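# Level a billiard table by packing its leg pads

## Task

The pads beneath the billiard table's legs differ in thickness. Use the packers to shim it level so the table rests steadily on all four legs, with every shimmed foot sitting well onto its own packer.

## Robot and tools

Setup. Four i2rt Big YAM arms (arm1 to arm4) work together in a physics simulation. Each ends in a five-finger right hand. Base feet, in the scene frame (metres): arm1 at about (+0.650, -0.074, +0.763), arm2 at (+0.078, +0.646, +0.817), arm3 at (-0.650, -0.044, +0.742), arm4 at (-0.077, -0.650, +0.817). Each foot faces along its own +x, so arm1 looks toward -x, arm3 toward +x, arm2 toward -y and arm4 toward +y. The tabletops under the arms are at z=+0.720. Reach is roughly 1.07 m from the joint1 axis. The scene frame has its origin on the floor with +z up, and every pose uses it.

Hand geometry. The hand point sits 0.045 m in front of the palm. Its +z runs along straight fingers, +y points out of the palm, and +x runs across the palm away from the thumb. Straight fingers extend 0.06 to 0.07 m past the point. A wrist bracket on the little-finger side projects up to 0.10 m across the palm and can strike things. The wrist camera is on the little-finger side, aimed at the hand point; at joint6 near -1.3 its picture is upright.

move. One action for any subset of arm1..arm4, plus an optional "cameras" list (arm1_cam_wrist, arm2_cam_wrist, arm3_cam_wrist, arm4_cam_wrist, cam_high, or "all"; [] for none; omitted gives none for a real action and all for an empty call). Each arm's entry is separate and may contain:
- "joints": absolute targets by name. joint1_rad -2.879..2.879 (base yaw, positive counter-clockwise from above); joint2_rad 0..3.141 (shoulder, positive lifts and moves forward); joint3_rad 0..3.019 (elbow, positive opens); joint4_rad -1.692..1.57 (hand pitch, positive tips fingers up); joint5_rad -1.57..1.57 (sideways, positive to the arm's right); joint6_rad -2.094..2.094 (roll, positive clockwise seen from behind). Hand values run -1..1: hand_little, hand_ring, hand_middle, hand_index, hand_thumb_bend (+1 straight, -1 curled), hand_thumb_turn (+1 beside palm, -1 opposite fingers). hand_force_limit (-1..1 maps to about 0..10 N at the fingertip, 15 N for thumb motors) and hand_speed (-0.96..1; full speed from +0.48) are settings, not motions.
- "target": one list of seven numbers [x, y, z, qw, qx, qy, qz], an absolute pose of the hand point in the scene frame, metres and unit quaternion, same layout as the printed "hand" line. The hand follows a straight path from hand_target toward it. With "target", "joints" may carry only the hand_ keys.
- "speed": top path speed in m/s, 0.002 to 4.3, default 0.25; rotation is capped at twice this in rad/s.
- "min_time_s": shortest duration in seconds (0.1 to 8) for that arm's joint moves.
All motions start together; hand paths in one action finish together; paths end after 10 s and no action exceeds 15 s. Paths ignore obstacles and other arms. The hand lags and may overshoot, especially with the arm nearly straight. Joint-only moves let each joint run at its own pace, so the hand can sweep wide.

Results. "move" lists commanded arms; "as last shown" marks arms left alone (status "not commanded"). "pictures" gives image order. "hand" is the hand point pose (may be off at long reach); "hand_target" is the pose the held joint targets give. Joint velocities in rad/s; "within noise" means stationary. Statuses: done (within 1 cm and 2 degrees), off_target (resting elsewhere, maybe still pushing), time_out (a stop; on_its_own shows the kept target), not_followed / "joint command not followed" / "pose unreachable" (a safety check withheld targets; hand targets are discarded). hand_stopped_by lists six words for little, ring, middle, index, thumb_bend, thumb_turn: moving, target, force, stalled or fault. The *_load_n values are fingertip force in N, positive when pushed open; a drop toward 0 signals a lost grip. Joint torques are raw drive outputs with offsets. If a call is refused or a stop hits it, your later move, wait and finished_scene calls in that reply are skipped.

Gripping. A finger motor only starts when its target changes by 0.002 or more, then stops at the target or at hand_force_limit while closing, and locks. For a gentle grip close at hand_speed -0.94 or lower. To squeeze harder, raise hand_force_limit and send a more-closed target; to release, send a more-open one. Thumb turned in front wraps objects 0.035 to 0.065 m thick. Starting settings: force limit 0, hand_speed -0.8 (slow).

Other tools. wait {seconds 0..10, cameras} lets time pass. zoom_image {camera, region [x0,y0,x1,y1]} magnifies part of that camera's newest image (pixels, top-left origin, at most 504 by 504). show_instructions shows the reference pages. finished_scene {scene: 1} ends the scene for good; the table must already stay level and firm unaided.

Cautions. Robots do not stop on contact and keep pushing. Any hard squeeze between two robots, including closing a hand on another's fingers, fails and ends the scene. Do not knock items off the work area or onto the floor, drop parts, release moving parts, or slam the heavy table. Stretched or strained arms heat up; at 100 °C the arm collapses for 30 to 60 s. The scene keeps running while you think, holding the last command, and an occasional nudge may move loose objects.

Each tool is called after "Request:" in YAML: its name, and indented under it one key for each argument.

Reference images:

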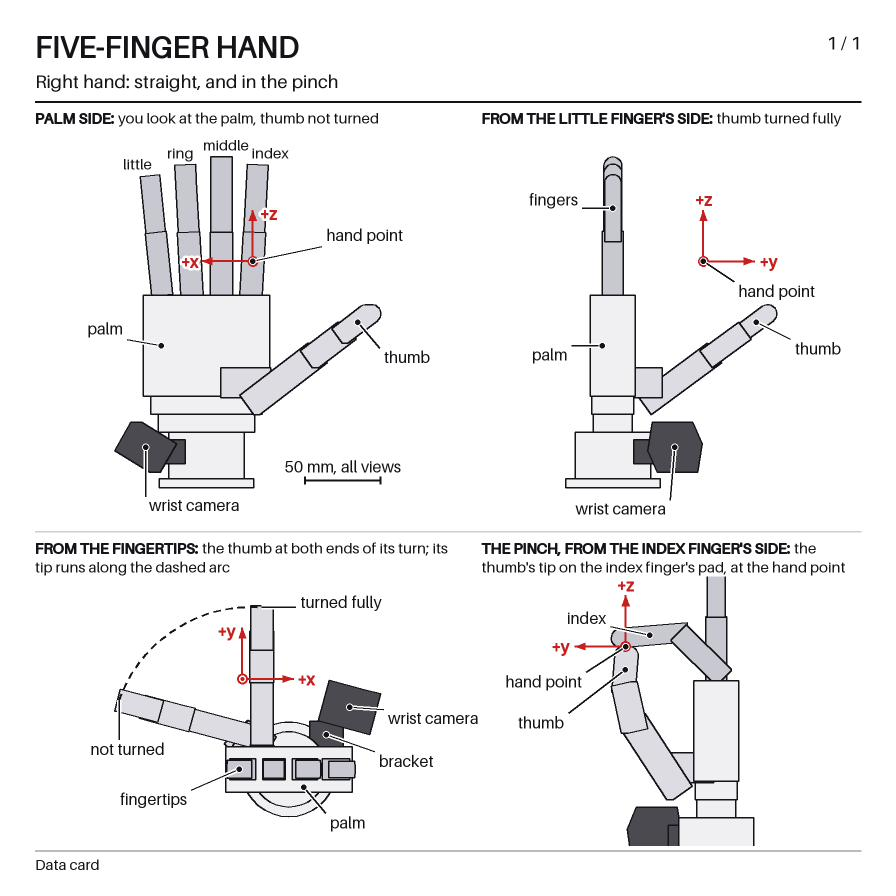

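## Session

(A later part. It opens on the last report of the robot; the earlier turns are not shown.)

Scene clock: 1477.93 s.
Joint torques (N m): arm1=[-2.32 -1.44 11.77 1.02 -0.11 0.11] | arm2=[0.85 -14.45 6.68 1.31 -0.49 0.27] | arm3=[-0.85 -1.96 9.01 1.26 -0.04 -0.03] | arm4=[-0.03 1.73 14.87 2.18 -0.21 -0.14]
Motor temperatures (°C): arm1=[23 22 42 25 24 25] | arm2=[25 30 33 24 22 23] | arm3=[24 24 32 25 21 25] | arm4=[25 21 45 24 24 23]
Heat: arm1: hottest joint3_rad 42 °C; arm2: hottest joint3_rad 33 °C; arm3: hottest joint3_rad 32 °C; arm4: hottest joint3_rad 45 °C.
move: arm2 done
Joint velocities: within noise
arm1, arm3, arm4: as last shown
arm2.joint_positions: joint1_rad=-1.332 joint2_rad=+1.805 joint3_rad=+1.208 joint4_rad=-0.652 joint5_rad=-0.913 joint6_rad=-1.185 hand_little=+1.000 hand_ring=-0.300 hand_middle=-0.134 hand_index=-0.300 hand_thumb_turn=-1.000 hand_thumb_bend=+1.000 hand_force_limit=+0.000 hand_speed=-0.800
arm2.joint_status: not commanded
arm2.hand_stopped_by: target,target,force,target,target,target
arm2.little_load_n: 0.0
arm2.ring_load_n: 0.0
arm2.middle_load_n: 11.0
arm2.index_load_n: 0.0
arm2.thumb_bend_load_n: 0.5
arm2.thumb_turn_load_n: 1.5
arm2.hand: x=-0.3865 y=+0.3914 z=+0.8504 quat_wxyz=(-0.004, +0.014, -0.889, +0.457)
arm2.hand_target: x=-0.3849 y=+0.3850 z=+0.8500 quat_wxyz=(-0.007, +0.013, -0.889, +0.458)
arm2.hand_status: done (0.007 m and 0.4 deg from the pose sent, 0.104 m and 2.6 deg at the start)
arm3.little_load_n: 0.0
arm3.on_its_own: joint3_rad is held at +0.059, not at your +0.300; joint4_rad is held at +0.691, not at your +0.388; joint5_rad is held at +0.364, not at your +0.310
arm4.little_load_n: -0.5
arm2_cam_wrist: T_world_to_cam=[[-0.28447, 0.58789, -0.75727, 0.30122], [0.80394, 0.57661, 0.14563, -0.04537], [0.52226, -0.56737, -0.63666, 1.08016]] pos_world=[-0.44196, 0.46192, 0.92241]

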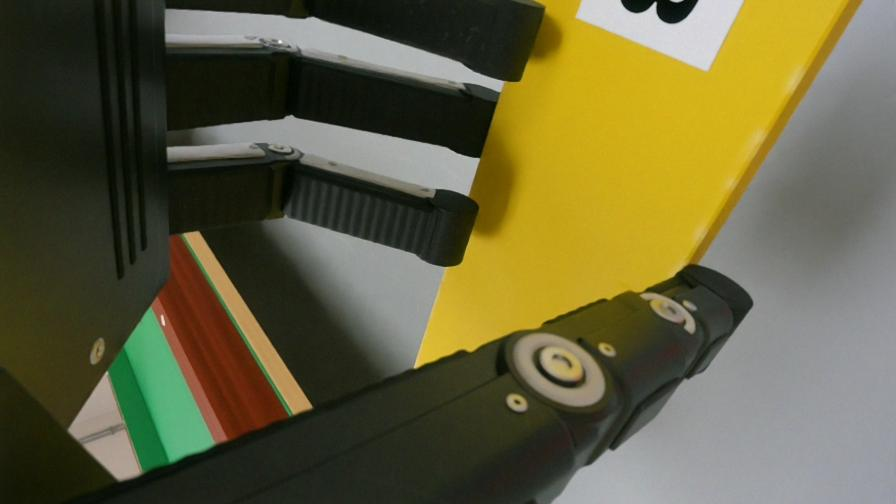

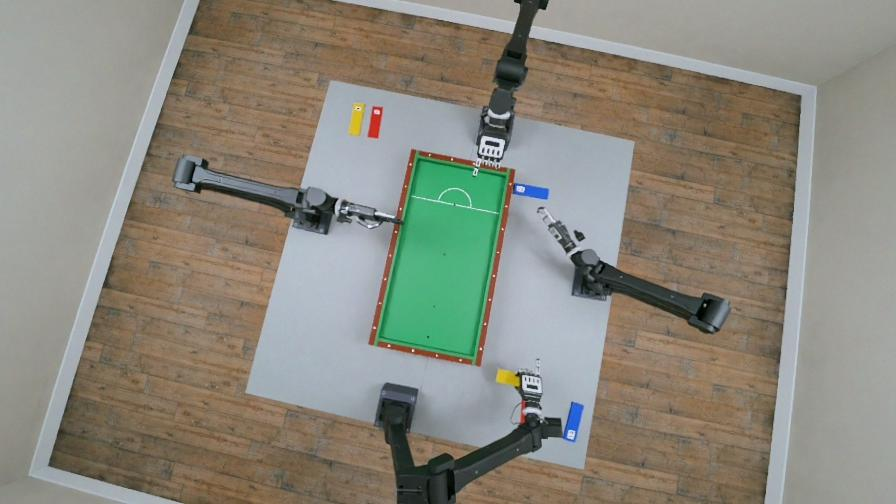

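Request:
move:
  arm2: {"target": [-0.343, 0.325, 0.80, -0.0064, 0.0124, -0.8889, 0.4579], "speed": 0.12}
  cameras: ["arm2_cam_wrist", "cam_high", "arm3_cam_wrist"]

Request:
zoom_image:
  camera: "cam_high"
  region: [450, 290, 610, 440]

Scene clock: 1502.27 s.
Joint torques (N m): arm1=[-2.37 -1.38 11.74 1.03 -0.11 0.11] | arm2=[1.03 -13.8 6.06 1.72 -0.42 0.29] | arm3=[-0.85 -2.02 9.01 1.29 -0.05 -0.04] | arm4=[-0.09 1.73 14.86 2.18 -0.21 -0.14]
Motor temperatures (°C): arm1=[23 22 42 25 24 25] | arm2=[25 29 31 24 22 23] | arm3=[24 24 32 24 21 25] | arm4=[25 21 46 24 24 23]
Heat: arm1: hottest joint3_rad 42 °C; arm2: hottest joint3_rad 31 °C; arm3: hottest joint3_rad 32 °C; arm4: hottest joint3_rad 46 °C.
move: arm2 done
Joint velocities: within noise
arm1.joint_positions: joint1_rad=+0.012 joint2_rad=+0.711 joint3_rad=+0.452 joint4_rad=+0.310 joint5_rad=+0.003 joint6_rad=-1.571 hand_little=+1.000 hand_ring=+1.000 hand_middle=+1.000 hand_index=+1.000 hand_thumb_turn=-1.000 hand_thumb_bend=-0.939 hand_force_limit=+0.000 hand_speed=-0.800
arm1.joint_status: not commanded
arm1.hand_stopped_by: target,target,target,target,force,target
arm1.little_load_n: 0.0
arm1.ring_load_n: 0.0
arm1.middle_load_n: 0.0
arm1.index_load_n: 0.0
arm1.thumb_bend_load_n: 9.5
arm1.thumb_turn_load_n: 1.0
arm1.hand: x=+0.2337 y=-0.0123 z=+1.0792 quat_wxyz=(-0.727, +0.003, +0.687, -0.005)
arm1.hand_target: x=+0.2320 y=-0.0079 z=+1.1106 quat_wxyz=(-0.743, +0.010, +0.669, -0.006)
arm1.hand_status: not commanded
arm2.joint_positions: joint1_rad=-1.193 joint2_rad=+1.831 joint3_rad=+1.070 joint4_rad=-0.329 joint5_rad=-0.857 joint6_rad=-0.982 hand_little=+1.000 hand_ring=-0.300 hand_middle=-0.134 hand_index=-0.300 hand_thumb_turn=-1.000 hand_thumb_bend=+1.000 hand_force_limit=+0.000 hand_speed=-0.800
arm2.joint_status: not commanded
arm2.hand_stopped_by: target,target,force,target,target,target
arm2.little_load_n: 0.0
arm2.ring_load_n: 0.0
arm2.middle_load_n: 10.5
arm2.index_load_n: 0.0
arm2.thumb_bend_load_n: 0.5
arm2.thumb_turn_load_n: 1.5
arm2.hand: x=-0.3462 y=+0.3317 z=+0.8021 quat_wxyz=(-0.002, +0.014, -0.890, +0.457)
arm2.hand_target: x=-0.3429 y=+0.3251 z=+0.8001 quat_wxyz=(-0.007, +0.013, -0.889, +0.458)
arm2.hand_status: done (0.008 m and 0.6 deg from the pose sent, 0.094 m and 0.4 deg at the start)
arm3, arm4: as last shown
arm3.on_its_own: joint3_rad is held at +0.059, not at your +0.300; joint4_rad is held at +0.691, not at your +0.388; joint5_rad is held at +0.364, not at your +0.310
arm4.little_load_n: 0.0
pictures: arm2_cam_wrist, arm3_cam_wrist, cam_high
arm2_cam_wrist: T_world_to_cam=[[-0.28578, 0.58875, -0.75611, 0.30953], [0.8051, 0.57545, 0.14378, -0.03411], [0.51976, -0.56766, -0.63845, 0.99502]] pos_world=[-0.40126, 0.40222, 0.87421]
arm3_cam_wrist: T_world_to_cam=[[-0.68098, -0.69076, 0.24315, -0.68235], [-0.54766, 0.25997, -0.79529, 0.54955], [0.48614, -0.67474, -0.55533, 0.61371]] pos_world=[-0.46205, -0.20011, 0.94378]

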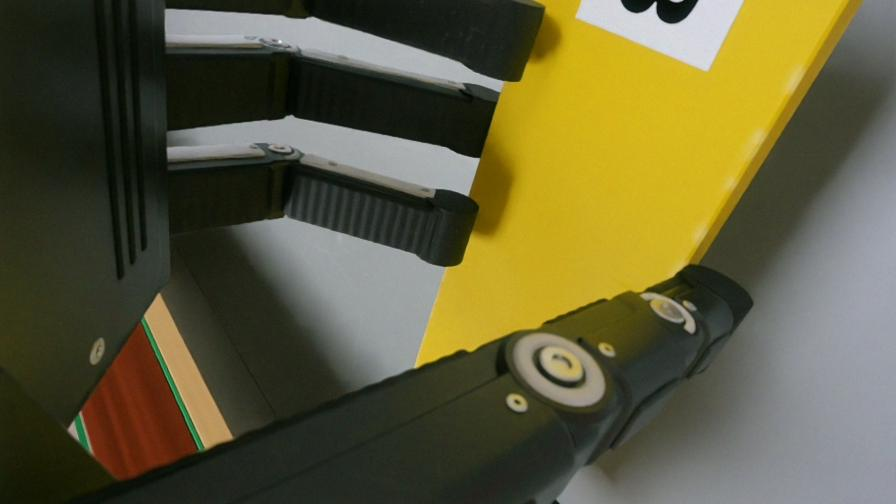

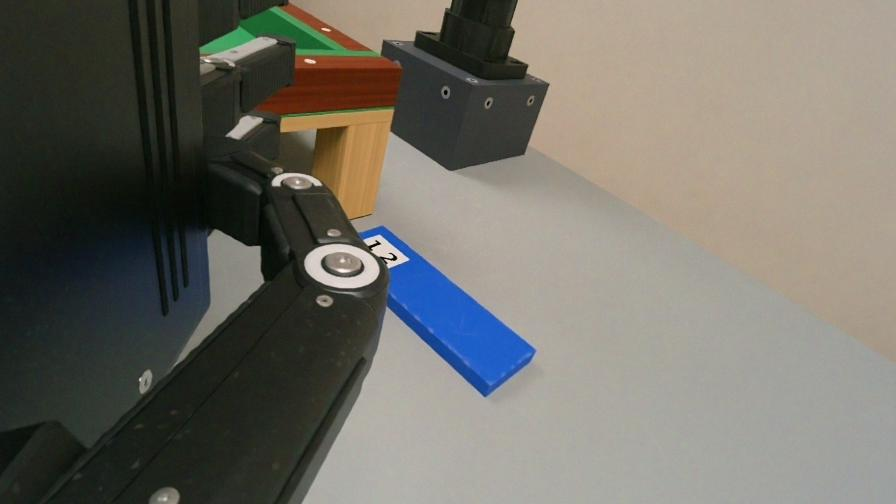

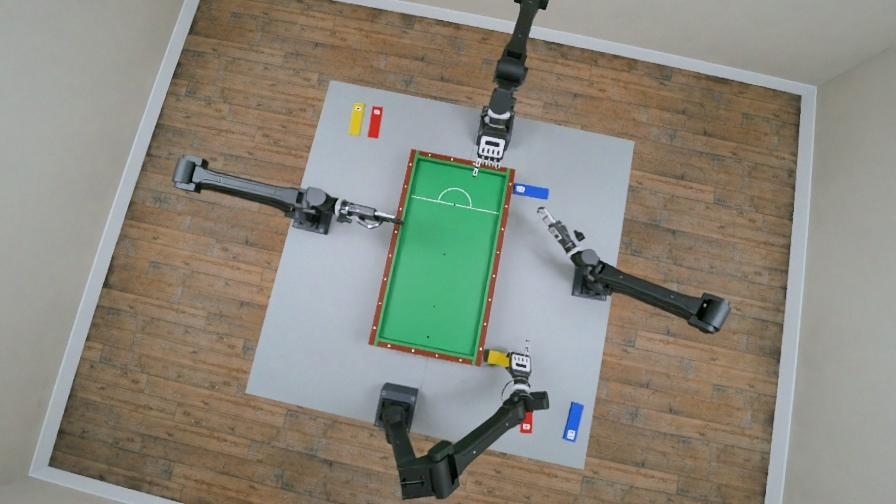

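Scaled by 3.150 from the camera's image (finer frame: 1280x720).

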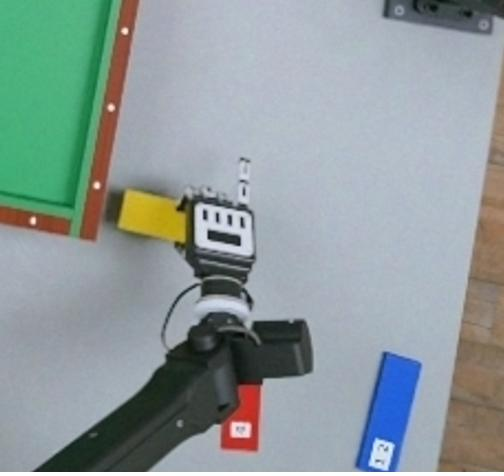

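Request:
move:
  arm2: {"target": [-0.318, 0.317, 0.772, -0.0064, 0.0124, -0.8889, 0.4579], "speed": 0.1}
  cameras: ["arm2_cam_wrist", "cam_high"]

Request:
zoom_image:
  camera: "cam_high"
  region: [450, 290, 610, 440]

Scene clock: 1520.53 s.
Joint torques (N m): arm1=[-2.32 -1.44 11.75 1.03 -0.11 0.11] | arm2=[1.08 -13.39 5.6 1.73 -0.39 0.28] | arm3=[-0.85 -2.02 9.01 1.28 -0.04 -0.03] | arm4=[-0.03 1.73 14.86 2.18 -0.21 -0.14]
Motor temperatures (°C): arm1=[23 22 42 25 24 25] | arm2=[25 29 30 24 22 23] | arm3=[24 24 32 24 21 25] | arm4=[25 21 46 24 24 23]
Heat: arm1: hottest joint3_rad 42 °C; arm2: hottest joint3_rad 30 °C; arm3: hottest joint3_rad 32 °C; arm4: hottest joint3_rad 46 °C.
move: arm2 done
Joint velocities: within noise
arm1, arm3, arm4: as last shown
arm2.joint_positions: joint1_rad=-1.158 joint2_rad=+1.849 joint3_rad=+0.987 joint4_rad=-0.193 joint5_rad=-0.839 joint6_rad=-0.934 hand_little=+1.000 hand_ring=-0.300 hand_middle=-0.134 hand_index=-0.300 hand_thumb_turn=-1.000 hand_thumb_bend=+1.000 hand_force_limit=+0.000 hand_speed=-0.800
arm2.joint_status: not commanded
arm2.hand_stopped_by: target,target,force,target,target,target
arm2.little_load_n: 0.0
arm2.ring_load_n: 0.0
arm2.middle_load_n: 11.0
arm2.index_load_n: 0.0
arm2.thumb_bend_load_n: 0.5
arm2.thumb_turn_load_n: 1.5
arm2.hand: x=-0.3215 y=+0.3239 z=+0.7741 quat_wxyz=(-0.002, +0.014, -0.890, +0.456)
arm2.hand_target: x=-0.3179 y=+0.3170 z=+0.7721 quat_wxyz=(-0.006, +0.013, -0.889, +0.458)
arm2.hand_status: done (0.008 m and 0.6 deg from the pose sent, 0.044 m and 0.6 deg at the start)
arm3.thumb_bend_load_n: 9.0
arm3.thumb_turn_load_n: 0.5
arm3.on_its_own: joint3_rad is held at +0.059, not at your +0.300; joint4_rad is held at +0.691, not at your +0.388; joint5_rad is held at +0.364, not at your +0.310
arm2_cam_wrist: T_world_to_cam=[[-0.28525, 0.58919, -0.75597, 0.29991], [0.80554, 0.57477, 0.14402, -0.04525], [0.51937, -0.56788, -0.63857, 0.95992]] pos_world=[-0.37655, 0.39442, 0.84622]

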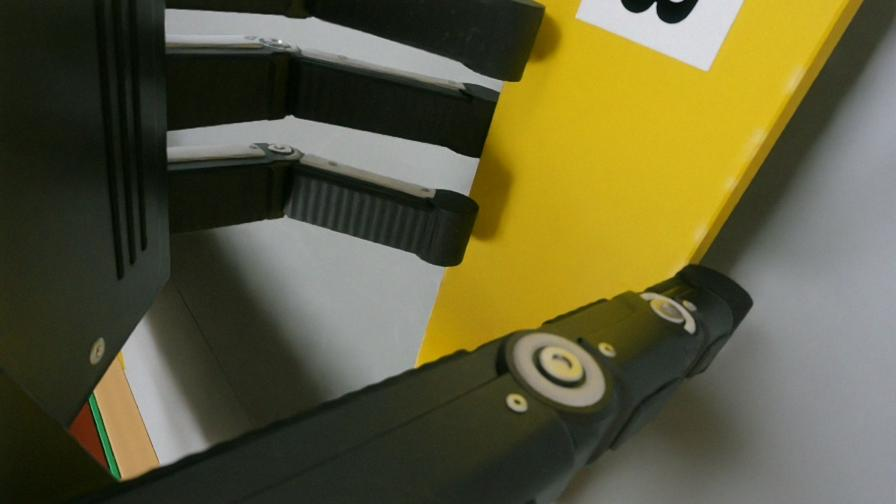

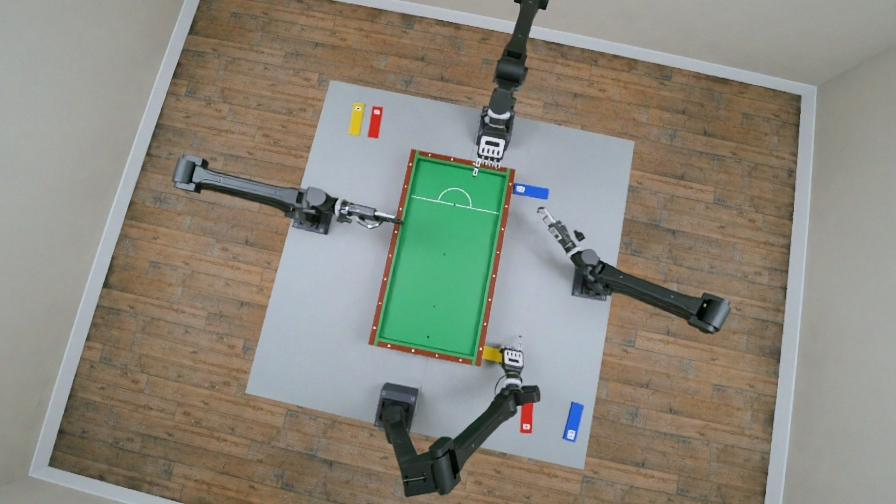

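Scaled by 3.150 from the camera's image (finer frame: 1280x720).

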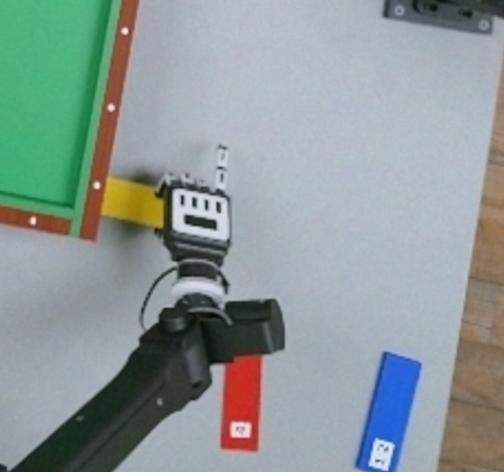

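Request:
move:
  arm2: {"target": [-0.318, 0.317, 0.758, -0.0064, 0.0124, -0.8889, 0.4579], "speed": 0.06}
  cameras: ["arm2_cam_wrist"]

Scene clock: 1528.77 s.
Joint torques (N m): arm1=[-2.37 -1.38 11.77 1.03 -0.11 0.1] | arm2=[1.08 -13.45 5.39 1.74 -0.4 0.27] | arm3=[-0.79 -1.96 9.02 1.28 -0.05 -0.03] | arm4=[-0.03 1.79 14.86 2.17 -0.21 -0.14]
Motor temperatures (°C): arm1=[23 22 42 25 24 25] | arm2=[25 29 30 24 22 23] | arm3=[24 24 32 24 21 25] | arm4=[25 21 46 24 24 22]
Heat: arm1: hottest joint3_rad 42 °C; arm2: hottest joint3_rad 30 °C; arm3: hottest joint3_rad 32 °C; arm4: hottest joint3_rad 46 °C.
move: arm2 done
Joint velocities: within noise
arm1, arm3, arm4: as last shown
arm2.joint_positions: joint1_rad=-1.158 joint2_rad=+1.879 joint3_rad=+0.983 joint4_rad=-0.157 joint5_rad=-0.839 joint6_rad=-0.933 hand_little=+1.000 hand_ring=-0.300 hand_middle=-0.134 hand_index=-0.300 hand_thumb_turn=-1.000 hand_thumb_bend=+1.000 hand_force_limit=+0.000 hand_speed=-0.800
arm2.joint_status: not commanded
arm2.hand_stopped_by: target,target,force,target,target,target
arm2.little_load_n: 0.0
arm2.ring_load_n: 0.0
arm2.middle_load_n: 10.5
arm2.index_load_n: 0.0
arm2.thumb_bend_load_n: 0.5
arm2.thumb_turn_load_n: 1.5
arm2.hand: x=-0.3217 y=+0.3237 z=+0.7606 quat_wxyz=(-0.002, +0.014, -0.890, +0.457)
arm2.hand_target: x=-0.3179 y=+0.3170 z=+0.7582 quat_wxyz=(-0.007, +0.013, -0.889, +0.458)
arm2.hand_status: done (0.008 m and 0.6 deg from the pose sent, 0.018 m and 0.6 deg at the start)
arm3.ring_load_n: 0.5
arm3.thumb_bend_load_n: 8.5
arm3.on_its_own: joint3_rad is held at +0.059, not at your +0.300; joint4_rad is held at +0.691, not at your +0.388; joint5_rad is held at +0.364, not at your +0.310
arm4.little_load_n: -0.5
arm2_cam_wrist: T_world_to_cam=[[-0.28527, 0.58894, -0.75616, 0.2899], [0.8059, 0.57443, 0.14336, -0.04232], [0.51879, -0.56849, -0.63849, 0.95137]] pos_world=[-0.37675, 0.39443, 0.83271]

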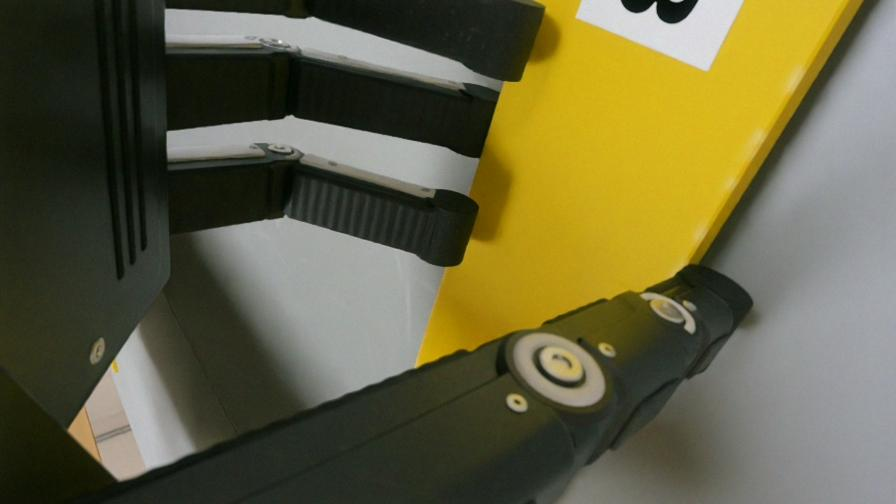

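Request:
move:
  arm3: {"joints": {"joint1_rad": -0.65, "joint2_rad": 1.0, "joint3_rad": 0.42, "joint4_rad": 0.45, "joint5_rad": 0.0, "joint6_rad": 0.0}, "min_time_s": 3}
  cameras: ["arm3_cam_wrist", "cam_high"]

Scene clock: 1647.37 s.
Joint torques (N m): arm1=[-2.37 -1.49 11.74 1.03 -0.11 0.11] | arm2=[1.08 -13.45 5.39 1.77 -0.4 0.27] | arm3=[-1.26 -4.6 11.74 1.33 -0.08 0.05] | arm4=[-0.03 1.73 14.86 2.18 -0.21 -0.14]
Motor temperatures (°C): arm1=[23 22 43 25 24 25] | arm2=[25 29 28 24 22 23] | arm3=[24 24 32 24 21 24] | arm4=[24 21 47 24 24 22]
Heat: arm1: hottest joint3_rad 43 °C; arm2: hottest joint2_rad 29 °C; arm3: hottest joint3_rad 32 °C; arm4: hottest joint3_rad 47 °C.
move: arm3 done
Joint velocities: within noise
arm1, arm2: as last shown
arm2.middle_load_n: 11.0
arm3.joint_positions: joint1_rad=-0.641 joint2_rad=+0.992 joint3_rad=+0.372 joint4_rad=+0.459 joint5_rad=+0.002 joint6_rad=-0.008 hand_little=+1.000 hand_ring=+1.000 hand_middle=+1.000 hand_index=+1.000 hand_thumb_turn=-1.000 hand_thumb_bend=-0.941 hand_force_limit=+0.000 hand_speed=-0.800
arm3.joint_status: all done
arm3.hand_stopped_by: target,target,target,target,force,target
arm3.little_load_n: -0.5
arm3.ring_load_n: 0.0
arm3.middle_load_n: 0.0
arm3.index_load_n: 0.0
arm3.thumb_bend_load_n: 8.5
arm3.thumb_turn_load_n: 1.0
arm3.hand: x=-0.2724 y=-0.2672 z=+0.9020 quat_wxyz=(-0.299, +0.358, -0.673, +0.575)
arm3.hand_target: x=-0.2622 y=-0.2784 z=+0.9238 quat_wxyz=(-0.305, +0.348, -0.667, +0.585)
arm3.hand_status: not commanded
arm4.joint_positions: joint1_rad=-0.113 joint2_rad=+0.733 joint3_rad=+0.979 joint4_rad=-0.991 joint5_rad=-0.070 joint6_rad=-0.059 hand_little=+1.000 hand_ring=+0.100 hand_middle=+0.049 hand_index=+0.100 hand_thumb_turn=-1.000 hand_thumb_bend=+1.000 hand_force_limit=+0.000 hand_speed=-0.900
arm4.joint_status: not commanded
arm4.hand_stopped_by: target,target,target,target,target,target
arm4.little_load_n: 0.0
arm4.ring_load_n: 0.0
arm4.middle_load_n: 0.0
arm4.index_load_n: 0.0
arm4.thumb_bend_load_n: 0.0
arm4.thumb_turn_load_n: 0.0
arm4.hand: x=-0.0851 y=-0.3417 z=+1.1230 quat_wxyz=(-0.409, +0.913, -0.003, -0.006)
arm4.hand_target: x=-0.0802 y=-0.3313 z=+1.1498 quat_wxyz=(-0.435, +0.901, +0.000, +0.000)
arm4.hand_status: not commanded
arm3_cam_wrist: T_world_to_cam=[[-0.30337, -0.07264, -0.9501, 0.75177], [0.02063, 0.99636, -0.08276, 0.34536], [0.95265, -0.04471, -0.30077, 0.63433]] pos_world=[-0.38336, -0.26113, 0.93362]

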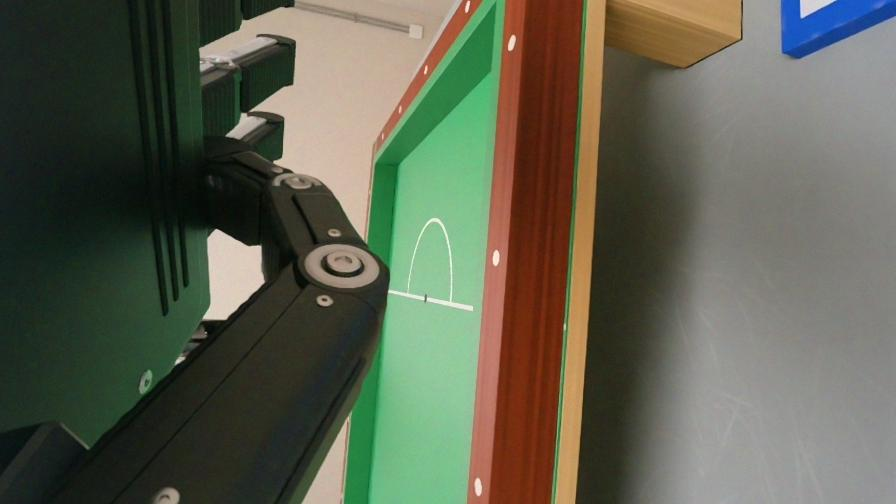

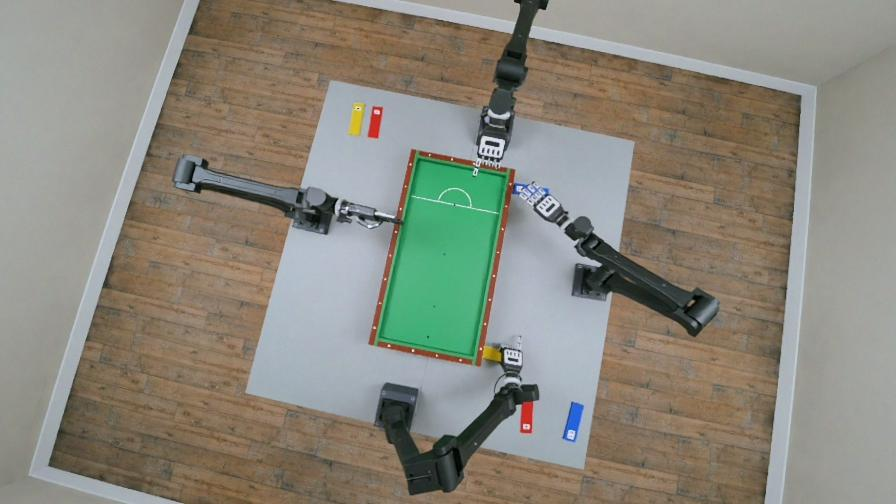

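Request:
move:
  arm3: {"target": [-0.292, -0.290, 0.82, 0.2898, -0.3393, 0.6805, -0.5812], "speed": 0.1}
  cameras: ["arm3_cam_wrist"]

Scene clock: 1658.60 s.
Joint torques (N m): arm1=[-2.32 -1.49 11.75 1.03 -0.11 0.11] | arm2=[1.08 -13.39 5.38 1.77 -0.4 0.27] | arm3=[-1.32 -6.59 5.81 2.74 -0.08 0.01] | arm4=[-0.03 1.73 14.86 2.18 -0.21 -0.14]
Motor temperatures (°C): arm1=[23 22 43 25 24 25] | arm2=[25 29 28 24 22 23] | arm3=[24 24 32 24 21 24] | arm4=[24 21 47 24 24 22]
Heat: arm1: hottest joint3_rad 43 °C; arm2: hottest joint2_rad 29 °C; arm3: hottest joint3_rad 32 °C; arm4: hottest joint3_rad 47 °C.
move: arm3 done
Joint velocities: within noise
arm1, arm2, arm4: as last shown
arm2.middle_load_n: 10.5
arm3.joint_positions: joint1_rad=-0.720 joint2_rad=+1.313 joint3_rad=+0.253 joint4_rad=+0.885 joint5_rad=-0.041 joint6_rad=-0.008 hand_little=+1.000 hand_ring=+1.000 hand_middle=+1.000 hand_index=+1.000 hand_thumb_turn=-1.000 hand_thumb_bend=-0.941 hand_force_limit=+0.000 hand_speed=-0.800
arm3.joint_status: not commanded
arm3.hand_stopped_by: target,target,target,target,force,target
arm3.little_load_n: 0.0
arm3.ring_load_n: 0.0
arm3.middle_load_n: 0.0
arm3.index_load_n: 0.0
arm3.thumb_bend_load_n: 8.5
arm3.thumb_turn_load_n: 0.5
arm3.hand: x=-0.2922 y=-0.2850 z=+0.8162 quat_wxyz=(-0.289, +0.345, -0.685, +0.574)
arm3.hand_target: x=-0.2921 y=-0.2899 z=+0.8199 quat_wxyz=(-0.290, +0.339, -0.681, +0.581)
arm3.hand_status: done (0.006 m and 1.2 deg from the pose sent, 0.087 m and 2.6 deg at the start)
arm3_cam_wrist: T_world_to_cam=[[-0.31274, -0.04707, -0.94867, 0.66641], [0.05727, 0.99602, -0.06829, 0.35529], [0.94811, -0.07568, -0.3088, 0.62301]] pos_world=[-0.40262, -0.27536, 0.84885]

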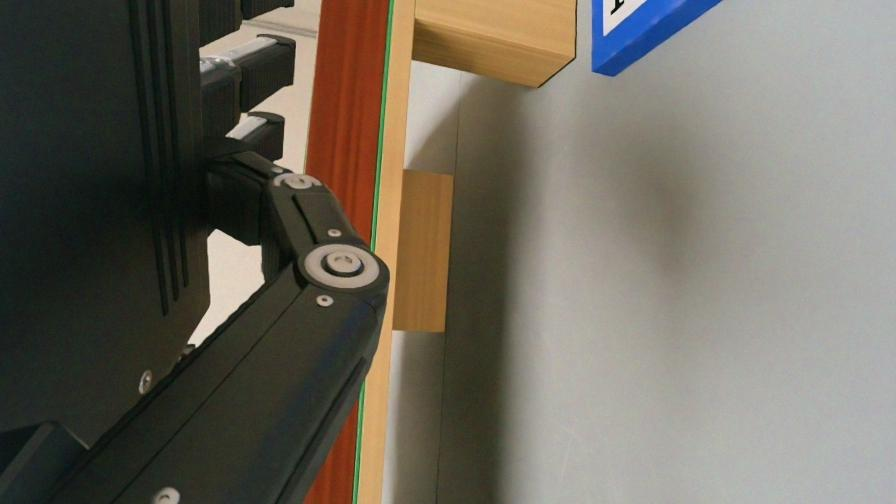

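Request:
move:
  arm3: {"target": [-0.285, -0.205, 0.79, 0.3725, -0.4361, 0.6236, -0.5326], "speed": 0.1, "joints": {"hand_little": 0.2, "hand_ring": 0.2, "hand_middle": 0.2, "hand_index": 0.2}}
  cameras: ["arm3_cam_wrist"]

Scene clock: 1688.07 s.
Joint torques (N m): arm1=[-2.32 -1.44 11.74 1.03 -0.11 0.11] | arm2=[1.08 -13.45 5.39 1.76 -0.4 0.28] | arm3=[0.38 -6.24 4.25 2.78 -0.11 -0.09] | arm4=[-0.03 1.73 14.86 2.18 -0.21 -0.14]
Motor temperatures (°C): arm1=[23 22 43 25 24 25] | arm2=[25 29 28 24 22 23] | arm3=[24 24 30 25 21 24] | arm4=[24 21 47 24 24 22]
Heat: arm1: hottest joint3_rad 43 °C; arm2: hottest joint2_rad 29 °C; arm3: hottest joint3_rad 30 °C; arm4: hottest joint3_rad 47 °C.
move: arm3 off_target
Joint velocities: within noise
arm1, arm2, arm4: as last shown
arm2.middle_load_n: 11.0
arm2.index_load_n: -0.5
arm3.joint_positions: joint1_rad=-0.654 joint2_rad=+1.424 joint3_rad=+0.163 joint4_rad=+1.083 joint5_rad=-0.248 joint6_rad=-0.032 hand_little=+0.200 hand_ring=+0.200 hand_middle=+0.487 hand_index=+0.337 hand_thumb_turn=-1.000 hand_thumb_bend=-0.941 hand_force_limit=+0.000 hand_speed=-0.800
arm3.joint_status: hand_middle off_target (ended at +0.487, target +0.200); hand_index off_target (ended at +0.337, target +0.200); the others done
arm3.hand_stopped_by: target,target,force,force,force,target
arm3.little_load_n: 0.0
arm3.ring_load_n: 0.0
arm3.middle_load_n: 5.0
arm3.index_load_n: 5.0
arm3.thumb_bend_load_n: 9.0
arm3.thumb_turn_load_n: 5.0
arm3.hand: x=-0.2877 y=-0.2076 z=+0.7876 quat_wxyz=(-0.369, +0.432, -0.632, +0.527)
arm3.hand_target: x=-0.2850 y=-0.2050 z=+0.7900 quat_wxyz=(-0.372, +0.436, -0.623, +0.532)
arm3.hand_status: done (0.004 m and 1.4 deg from the pose sent, 0.085 m and 16.5 deg at the start)
arm4.middle_load_n: 0.5
arm3_cam_wrist: T_world_to_cam=[[-0.28142, -0.11996, -0.95206, 0.64075], [-0.21442, 0.97493, -0.05946, 0.1865], [0.93532, 0.1874, -0.30009, 0.65988]] pos_world=[-0.39689, -0.22863, 0.81914]

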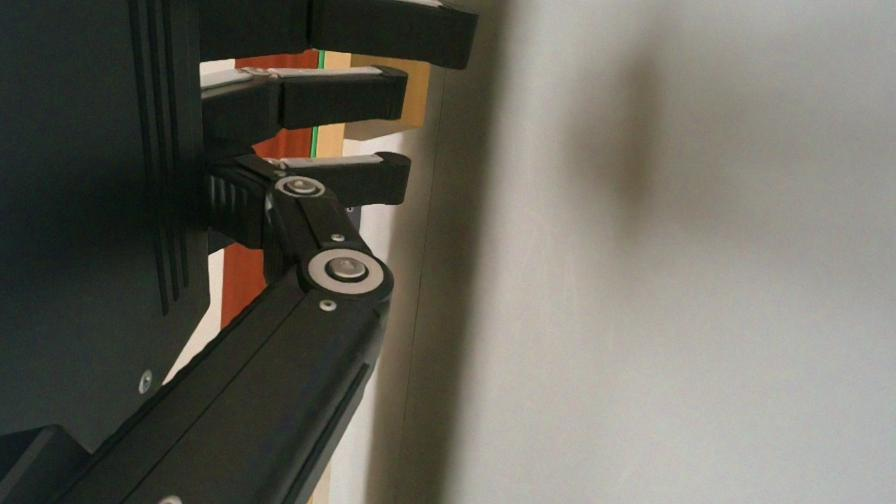

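Request:
move:
  arm3: {"target": [-0.282, -0.200, 0.765, 0.3725, -0.4361, 0.6236, -0.5326], "speed": 0.06, "joints": {"hand_little": 0.35, "hand_ring": 0.35, "hand_middle": 0.62, "hand_index": 0.48}}

Request:
move:
  arm3: {"target": [-0.281, -0.196, 0.745, 0.3725, -0.4361, 0.6236, -0.5326], "speed": 0.04}
  cameras: ["arm3_cam_wrist"]

Scene clock: 1697.47 s.
Joint torques (N m): arm1=[-2.26 -1.38 11.74 1.03 -0.11 0.1] | arm2=[1.08 -13.45 5.41 1.78 -0.4 0.27] | arm3=[0.44 -7.41 2.73 2.73 0.06 -0.05] | arm4=[-0.03 1.73 14.86 2.18 -0.21 -0.14]
Motor temperatures (°C): arm1=[23 22 43 25 24 25] | arm2=[25 29 28 24 22 23] | arm3=[24 24 29 25 21 24] | arm4=[24 21 47 24 24 22]
Heat: arm1: hottest joint3_rad 43 °C; arm2: hottest joint2_rad 29 °C; arm3: hottest joint3_rad 29 °C; arm4: hottest joint3_rad 47 °C.
move: arm3 done
Joint velocities: within noise
arm1, arm2, arm4: as last shown
arm2.index_load_n: 0.0
arm3.joint_positions: joint1_rad=-0.628 joint2_rad=+1.617 joint3_rad=+0.160 joint4_rad=+1.281 joint5_rad=-0.227 joint6_rad=-0.032 hand_little=+0.350 hand_ring=+0.350 hand_middle=+0.621 hand_index=+0.481 hand_thumb_turn=-1.000 hand_thumb_bend=-0.941 hand_force_limit=+0.000 hand_speed=-0.800
arm3.joint_status: all done
arm3.hand_stopped_by: target,target,target,target,force,target
arm3.little_load_n: -0.5
arm3.ring_load_n: 0.0
arm3.middle_load_n: 2.5
arm3.index_load_n: 3.5
arm3.thumb_bend_load_n: 9.5
arm3.thumb_turn_load_n: 3.5
arm3.hand: x=-0.2840 y=-0.2027 z=+0.7627 quat_wxyz=(-0.369, +0.434, -0.630, +0.528)
arm3.hand_target: x=-0.2820 y=-0.2001 z=+0.7650 quat_wxyz=(-0.372, +0.436, -0.623, +0.532)
arm3.hand_status: done (0.004 m and 1.1 deg from the pose sent, 0.025 m and 1.4 deg at the start)
arm4.middle_load_n: 0.0
pictures: none

Scene clock: 1698.77 s.
Joint torques (N m): arm1=[-2.32 -1.44 11.75 1.02 -0.11 0.1] | arm2=[1.08 -13.39 5.39 1.77 -0.4 0.27] | arm3=[0.38 -8.29 1.78 2.81 0.06 -0.01] | arm4=[-0.03 1.73 14.86 2.18 -0.21 -0.14]
Motor temperatures (°C): arm1=[23 22 43 25 24 25] | arm2=[25 29 28 24 22 23] | arm3=[24 24 29 25 21 24] | arm4=[24 21 47 24 24 22]
Heat: arm1: hottest joint3_rad 43 °C; arm2: hottest joint2_rad 29 °C; arm3: hottest joint3_rad 29 °C; arm4: hottest joint3_rad 47 °C.
move: arm3 done
Joint velocities: within noise
arm1, arm2, arm4: as last shown
arm3.joint_positions: joint1_rad=-0.610 joint2_rad=+1.774 joint3_rad=+0.160 joint4_rad=+1.437 joint5_rad=-0.209 joint6_rad=-0.032 hand_little=+0.350 hand_ring=+0.350 hand_middle=+0.621 hand_index=+0.481 hand_thumb_turn=-1.000 hand_thumb_bend=-0.941 hand_force_limit=+0.000 hand_speed=-0.800
arm3.joint_status: not commanded
arm3.hand_stopped_by: target,target,target,target,force,target
arm3.little_load_n: 0.0
arm3.ring_load_n: 0.0
arm3.middle_load_n: 2.5
arm3.index_load_n: 3.5
arm3.thumb_bend_load_n: 9.5
arm3.thumb_turn_load_n: 4.0
arm3.hand: x=-0.2840 y=-0.1982 z=+0.7419 quat_wxyz=(-0.368, +0.435, -0.630, +0.527)
arm3.hand_target: x=-0.2810 y=-0.1960 z=+0.7451 quat_wxyz=(-0.372, +0.436, -0.623, +0.532)
arm3.hand_status: done (0.005 m and 1.1 deg from the pose sent, 0.019 m and 1.0 deg at the start)
arm3_cam_wrist: T_world_to_cam=[[-0.28418, -0.12742, -0.95027, 0.59593], [-0.21981, 0.97339, -0.06478, 0.17748], [0.93323, 0.19047, -0.30463, 0.64427]] pos_world=[-0.39289, -0.21954, 0.77405]

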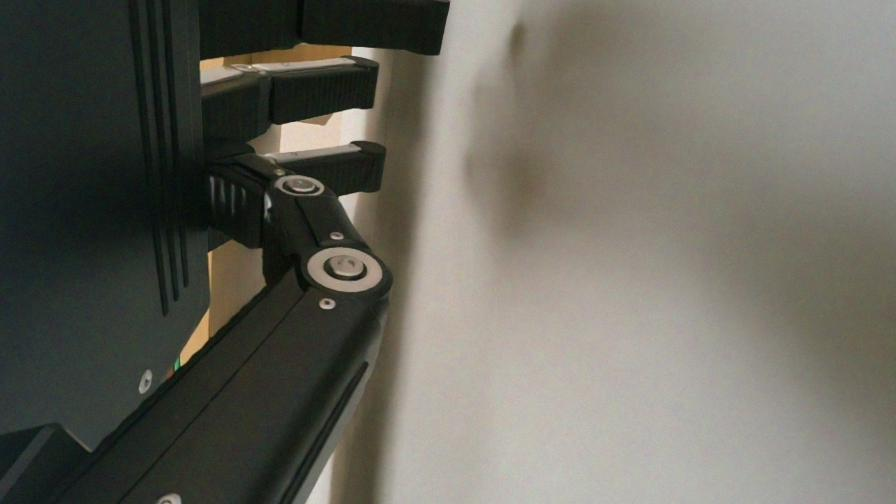

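Request:
move:
  arm3: {"target": [-0.265, -0.190, 0.734, 0.3725, -0.4361, 0.6236, -0.5326], "speed": 0.06}

Request:
move:
  arm3: {"target": [-0.240, -0.172, 0.728, 0.3725, -0.4361, 0.6236, -0.5326], "speed": 0.06}
  cameras: ["arm3_cam_wrist", "cam_high"]

Scene clock: 1720.00 s.
Joint torques (N m): arm1=[-2.37 -1.49 11.75 1.03 -0.11 0.1] | arm2=[1.08 -13.39 5.41 1.77 -0.4 0.27] | arm3=[0.38 -8.82 2.14 2.7 0.07 0.08] | arm4=[-0.03 1.73 14.87 2.17 -0.21 -0.14]
Motor temperatures (°C): arm1=[23 22 44 25 24 25] | arm2=[24 29 28 24 22 23] | arm3=[24 24 28 25 21 24] | arm4=[24 21 48 24 24 22]
Heat: arm1: hottest joint3_rad 44 °C; arm2: hottest joint2_rad 29 °C; arm3: hottest joint3_rad 28 °C; arm4: hottest joint3_rad 48 °C.
move: arm3 done
Joint velocities: within noise
arm1.joint_positions: joint1_rad=+0.012 joint2_rad=+0.711 joint3_rad=+0.452 joint4_rad=+0.310 joint5_rad=+0.003 joint6_rad=-1.571 hand_little=+1.000 hand_ring=+1.000 hand_middle=+1.000 hand_index=+1.000 hand_thumb_turn=-1.000 hand_thumb_bend=-0.939 hand_force_limit=+0.000 hand_speed=-0.800
arm1.joint_status: not commanded
arm1.hand_stopped_by: target,target,target,target,force,target
arm1.little_load_n: 0.0
arm1.ring_load_n: 0.0
arm1.middle_load_n: 0.0
arm1.index_load_n: 0.0
arm1.thumb_bend_load_n: 9.5
arm1.thumb_turn_load_n: 1.0
arm1.hand: x=+0.2337 y=-0.0123 z=+1.0792 quat_wxyz=(-0.727, +0.003, +0.687, -0.005)
arm1.hand_target: x=+0.2320 y=-0.0079 z=+1.1106 quat_wxyz=(-0.743, +0.010, +0.669, -0.006)
arm1.hand_status: not commanded
arm2, arm4: as last shown
arm2.little_load_n: -0.5
arm2.middle_load_n: 10.5
arm3.joint_positions: joint1_rad=-0.552 joint2_rad=+1.851 joint3_rad=+0.185 joint4_rad=+1.481 joint5_rad=-0.152 joint6_rad=-0.031 hand_little=+0.350 hand_ring=+0.350 hand_middle=+0.621 hand_index=+0.481 hand_thumb_turn=-1.000 hand_thumb_bend=-0.941 hand_force_limit=+0.000 hand_speed=-0.800
arm3.joint_status: not commanded
arm3.hand_stopped_by: target,target,target,target,force,target
arm3.little_load_n: 0.0
arm3.ring_load_n: -0.5
arm3.middle_load_n: 3.0
arm3.index_load_n: 3.5
arm3.thumb_bend_load_n: 9.5
arm3.thumb_turn_load_n: 3.5
arm3.hand: x=-0.2722 y=-0.1906 z=+0.7288 quat_wxyz=(-0.364, +0.440, -0.631, +0.526)
arm3.hand_target: x=-0.2651 y=-0.1900 z=+0.7341 quat_wxyz=(-0.372, +0.436, -0.623, +0.532)
arm3.hand_status: done (0.009 m and 1.6 deg from the pose sent, 0.022 m and 1.1 deg at the start)
arm4.little_load_n: -0.5
arm4.thumb_bend_load_n: -0.5
pictures: none

Scene clock: 1721.13 s.
Joint torques (N m): arm1=[-2.32 -1.44 11.75 1.03 -0.11 0.11] | arm2=[1.14 -13.45 5.39 1.77 -0.4 0.27] | arm3=[0.26 -9.35 2.25 2.43 0.09 0.09] | arm4=[-0.03 1.73 14.86 2.18 -0.21 -0.14]
Motor temperatures (°C): arm1=[23 22 44 25 24 25] | arm2=[24 29 28 24 22 23] | arm3=[24 24 28 25 21 24] | arm4=[24 21 48 24 24 22]
Heat: arm1: hottest joint3_rad 44 °C; arm2: hottest joint2_rad 29 °C; arm3: hottest joint3_rad 28 °C; arm4: hottest joint3_rad 48 °C.
move: arm3 done
Joint velocities: within noise
arm1, arm2, arm4: as last shown
arm2.little_load_n: 0.0
arm2.middle_load_n: 11.0
arm3.joint_positions: joint1_rad=-0.438 joint2_rad=+1.884 joint3_rad=+0.226 joint4_rad=+1.481 joint5_rad=-0.040 joint6_rad=-0.013 hand_little=+0.350 hand_ring=+0.350 hand_middle=+0.621 hand_index=+0.481 hand_thumb_turn=-1.000 hand_thumb_bend=-0.941 hand_force_limit=+0.000 hand_speed=-0.800
arm3.joint_status: not commanded
arm3.hand_stopped_by: target,target,target,target,force,target
arm3.little_load_n: 0.0
arm3.ring_load_n: 0.0
arm3.middle_load_n: 2.5
arm3.index_load_n: 3.0
arm3.thumb_bend_load_n: 9.5
arm3.thumb_turn_load_n: 3.5
arm3.hand: x=-0.2467 y=-0.1733 z=+0.7245 quat_wxyz=(-0.365, +0.440, -0.628, +0.528)
arm3.hand_target: x=-0.2401 y=-0.1719 z=+0.7280 quat_wxyz=(-0.372, +0.436, -0.623, +0.532)
arm3.hand_status: done (0.008 m and 1.2 deg from the pose sent, 0.037 m and 1.6 deg at the start)
arm4.little_load_n: 0.0
arm4.thumb_bend_load_n: 0.0
arm3_cam_wrist: T_world_to_cam=[[-0.2898, -0.13692, -0.94724, 0.58788], [-0.22293, 0.97215, -0.07231, 0.16478], [0.93076, 0.19022, -0.31226, 0.60423]] pos_world=[-0.35528, -0.19464, 0.75746]

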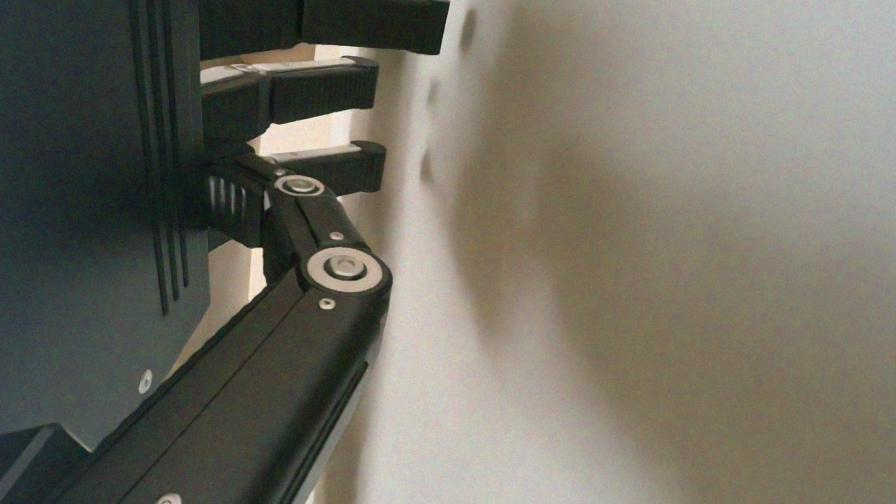

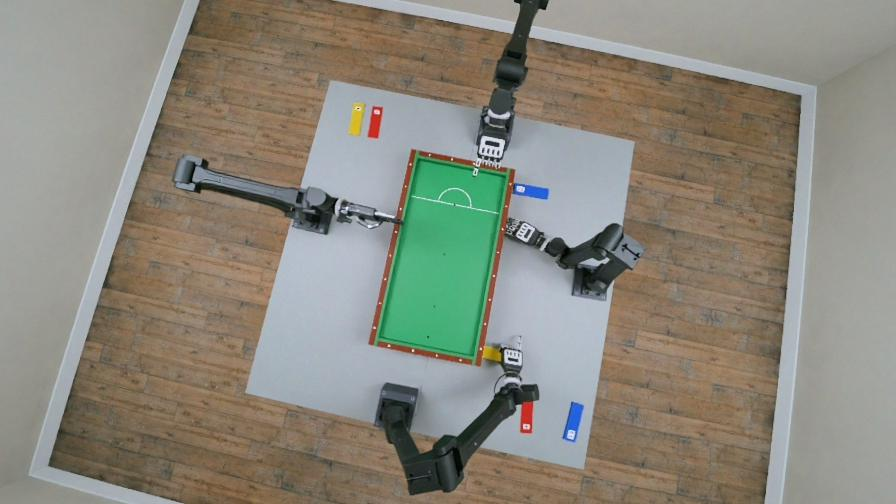

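Request:
zoom_image:
  camera: "cam_high"
  region: [470, 150, 650, 320]

Scaled by 2.800 from the camera's image (finer frame: 1280x720).

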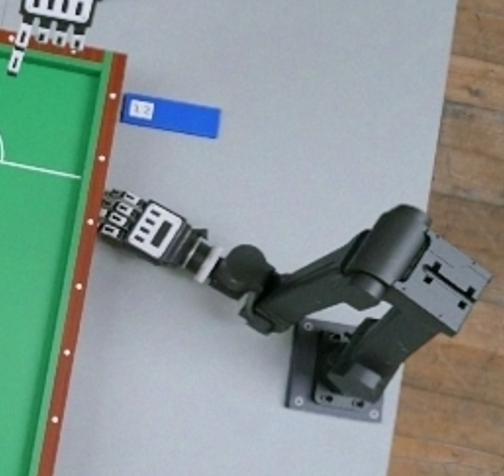

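Request:
move:
  arm3: {"target": [-0.203, -0.155, 0.722, 0.3856, -0.4437, 0.6106, -0.5307], "speed": 0.05}
  cameras: ["arm3_cam_wrist"]

Scene clock: 1734.50 s.
Joint torques (N m): arm1=[-2.26 -1.44 11.77 1.03 -0.11 0.1] | arm2=[1.08 -13.45 5.39 1.76 -0.4 0.27] | arm3=[0.32 -10.64 2.56 1.87 0.09 0.08] | arm4=[-0.03 1.73 14.86 2.18 -0.21 -0.14]
Motor temperatures (°C): arm1=[23 22 44 25 24 25] | arm2=[24 29 28 24 22 23] | arm3=[24 24 27 25 21 24] | arm4=[24 21 48 24 24 22]
Heat: arm1: hottest joint3_rad 44 °C; arm2: hottest joint2_rad 29 °C; arm3: hottest joint3_rad 27 °C; arm4: hottest joint3_rad 48 °C.
move: arm3 done
Joint velocities: within noise
arm1, arm4: as last shown
arm2.joint_positions: joint1_rad=-1.158 joint2_rad=+1.879 joint3_rad=+0.983 joint4_rad=-0.157 joint5_rad=-0.839 joint6_rad=-0.933 hand_little=+1.000 hand_ring=-0.300 hand_middle=-0.134 hand_index=-0.300 hand_thumb_turn=-1.000 hand_thumb_bend=+1.000 hand_force_limit=+0.000 hand_speed=-0.800
arm2.joint_status: not commanded
arm2.hand_stopped_by: target,target,force,target,target,target
arm2.little_load_n: 0.0
arm2.ring_load_n: 0.0
arm2.middle_load_n: 11.0
arm2.index_load_n: 0.0
arm2.thumb_bend_load_n: 0.5
arm2.thumb_turn_load_n: 1.5
arm2.hand: x=-0.3217 y=+0.3237 z=+0.7606 quat_wxyz=(-0.002, +0.014, -0.890, +0.457)
arm2.hand_target: x=-0.3179 y=+0.3170 z=+0.7582 quat_wxyz=(-0.007, +0.013, -0.889, +0.458)
arm2.hand_status: not commanded
arm3.joint_positions: joint1_rad=-0.354 joint2_rad=+1.934 joint3_rad=+0.306 joint4_rad=+1.481 joint5_rad=+0.007 joint6_rad=-0.006 hand_little=+0.350 hand_ring=+0.350 hand_middle=+0.621 hand_index=+0.481 hand_thumb_turn=-1.000 hand_thumb_bend=-0.941 hand_force_limit=+0.000 hand_speed=-0.800
arm3.joint_status: not commanded
arm3.hand_stopped_by: target,target,target,target,force,target
arm3.little_load_n: 0.0
arm3.ring_load_n: 0.0
arm3.middle_load_n: 2.5
arm3.index_load_n: 3.5
arm3.thumb_bend_load_n: 9.5
arm3.thumb_turn_load_n: 3.5
arm3.hand: x=-0.2087 y=-0.1574 z=+0.7216 quat_wxyz=(-0.380, +0.445, -0.612, +0.531)
arm3.hand_target: x=-0.2031 y=-0.1550 z=+0.7220 quat_wxyz=(-0.386, +0.444, -0.611, +0.531)
arm3.hand_status: done (0.006 m and 0.7 deg from the pose sent, 0.047 m and 3.2 deg at the start)
arm4.middle_load_n: 0.5
arm4.thumb_bend_load_n: -0.5
arm3_cam_wrist: T_world_to_cam=[[-0.25822, -0.15699, -0.95325, 0.60613], [-0.25552, 0.96267, -0.08933, 0.16167], [0.93168, 0.22051, -0.2887, 0.55302]] pos_world=[-0.31742, -0.18242, 0.75189]

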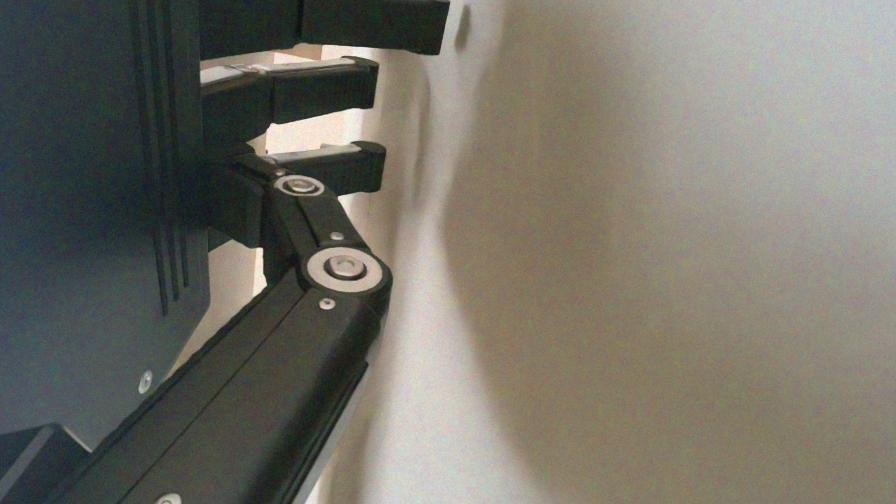

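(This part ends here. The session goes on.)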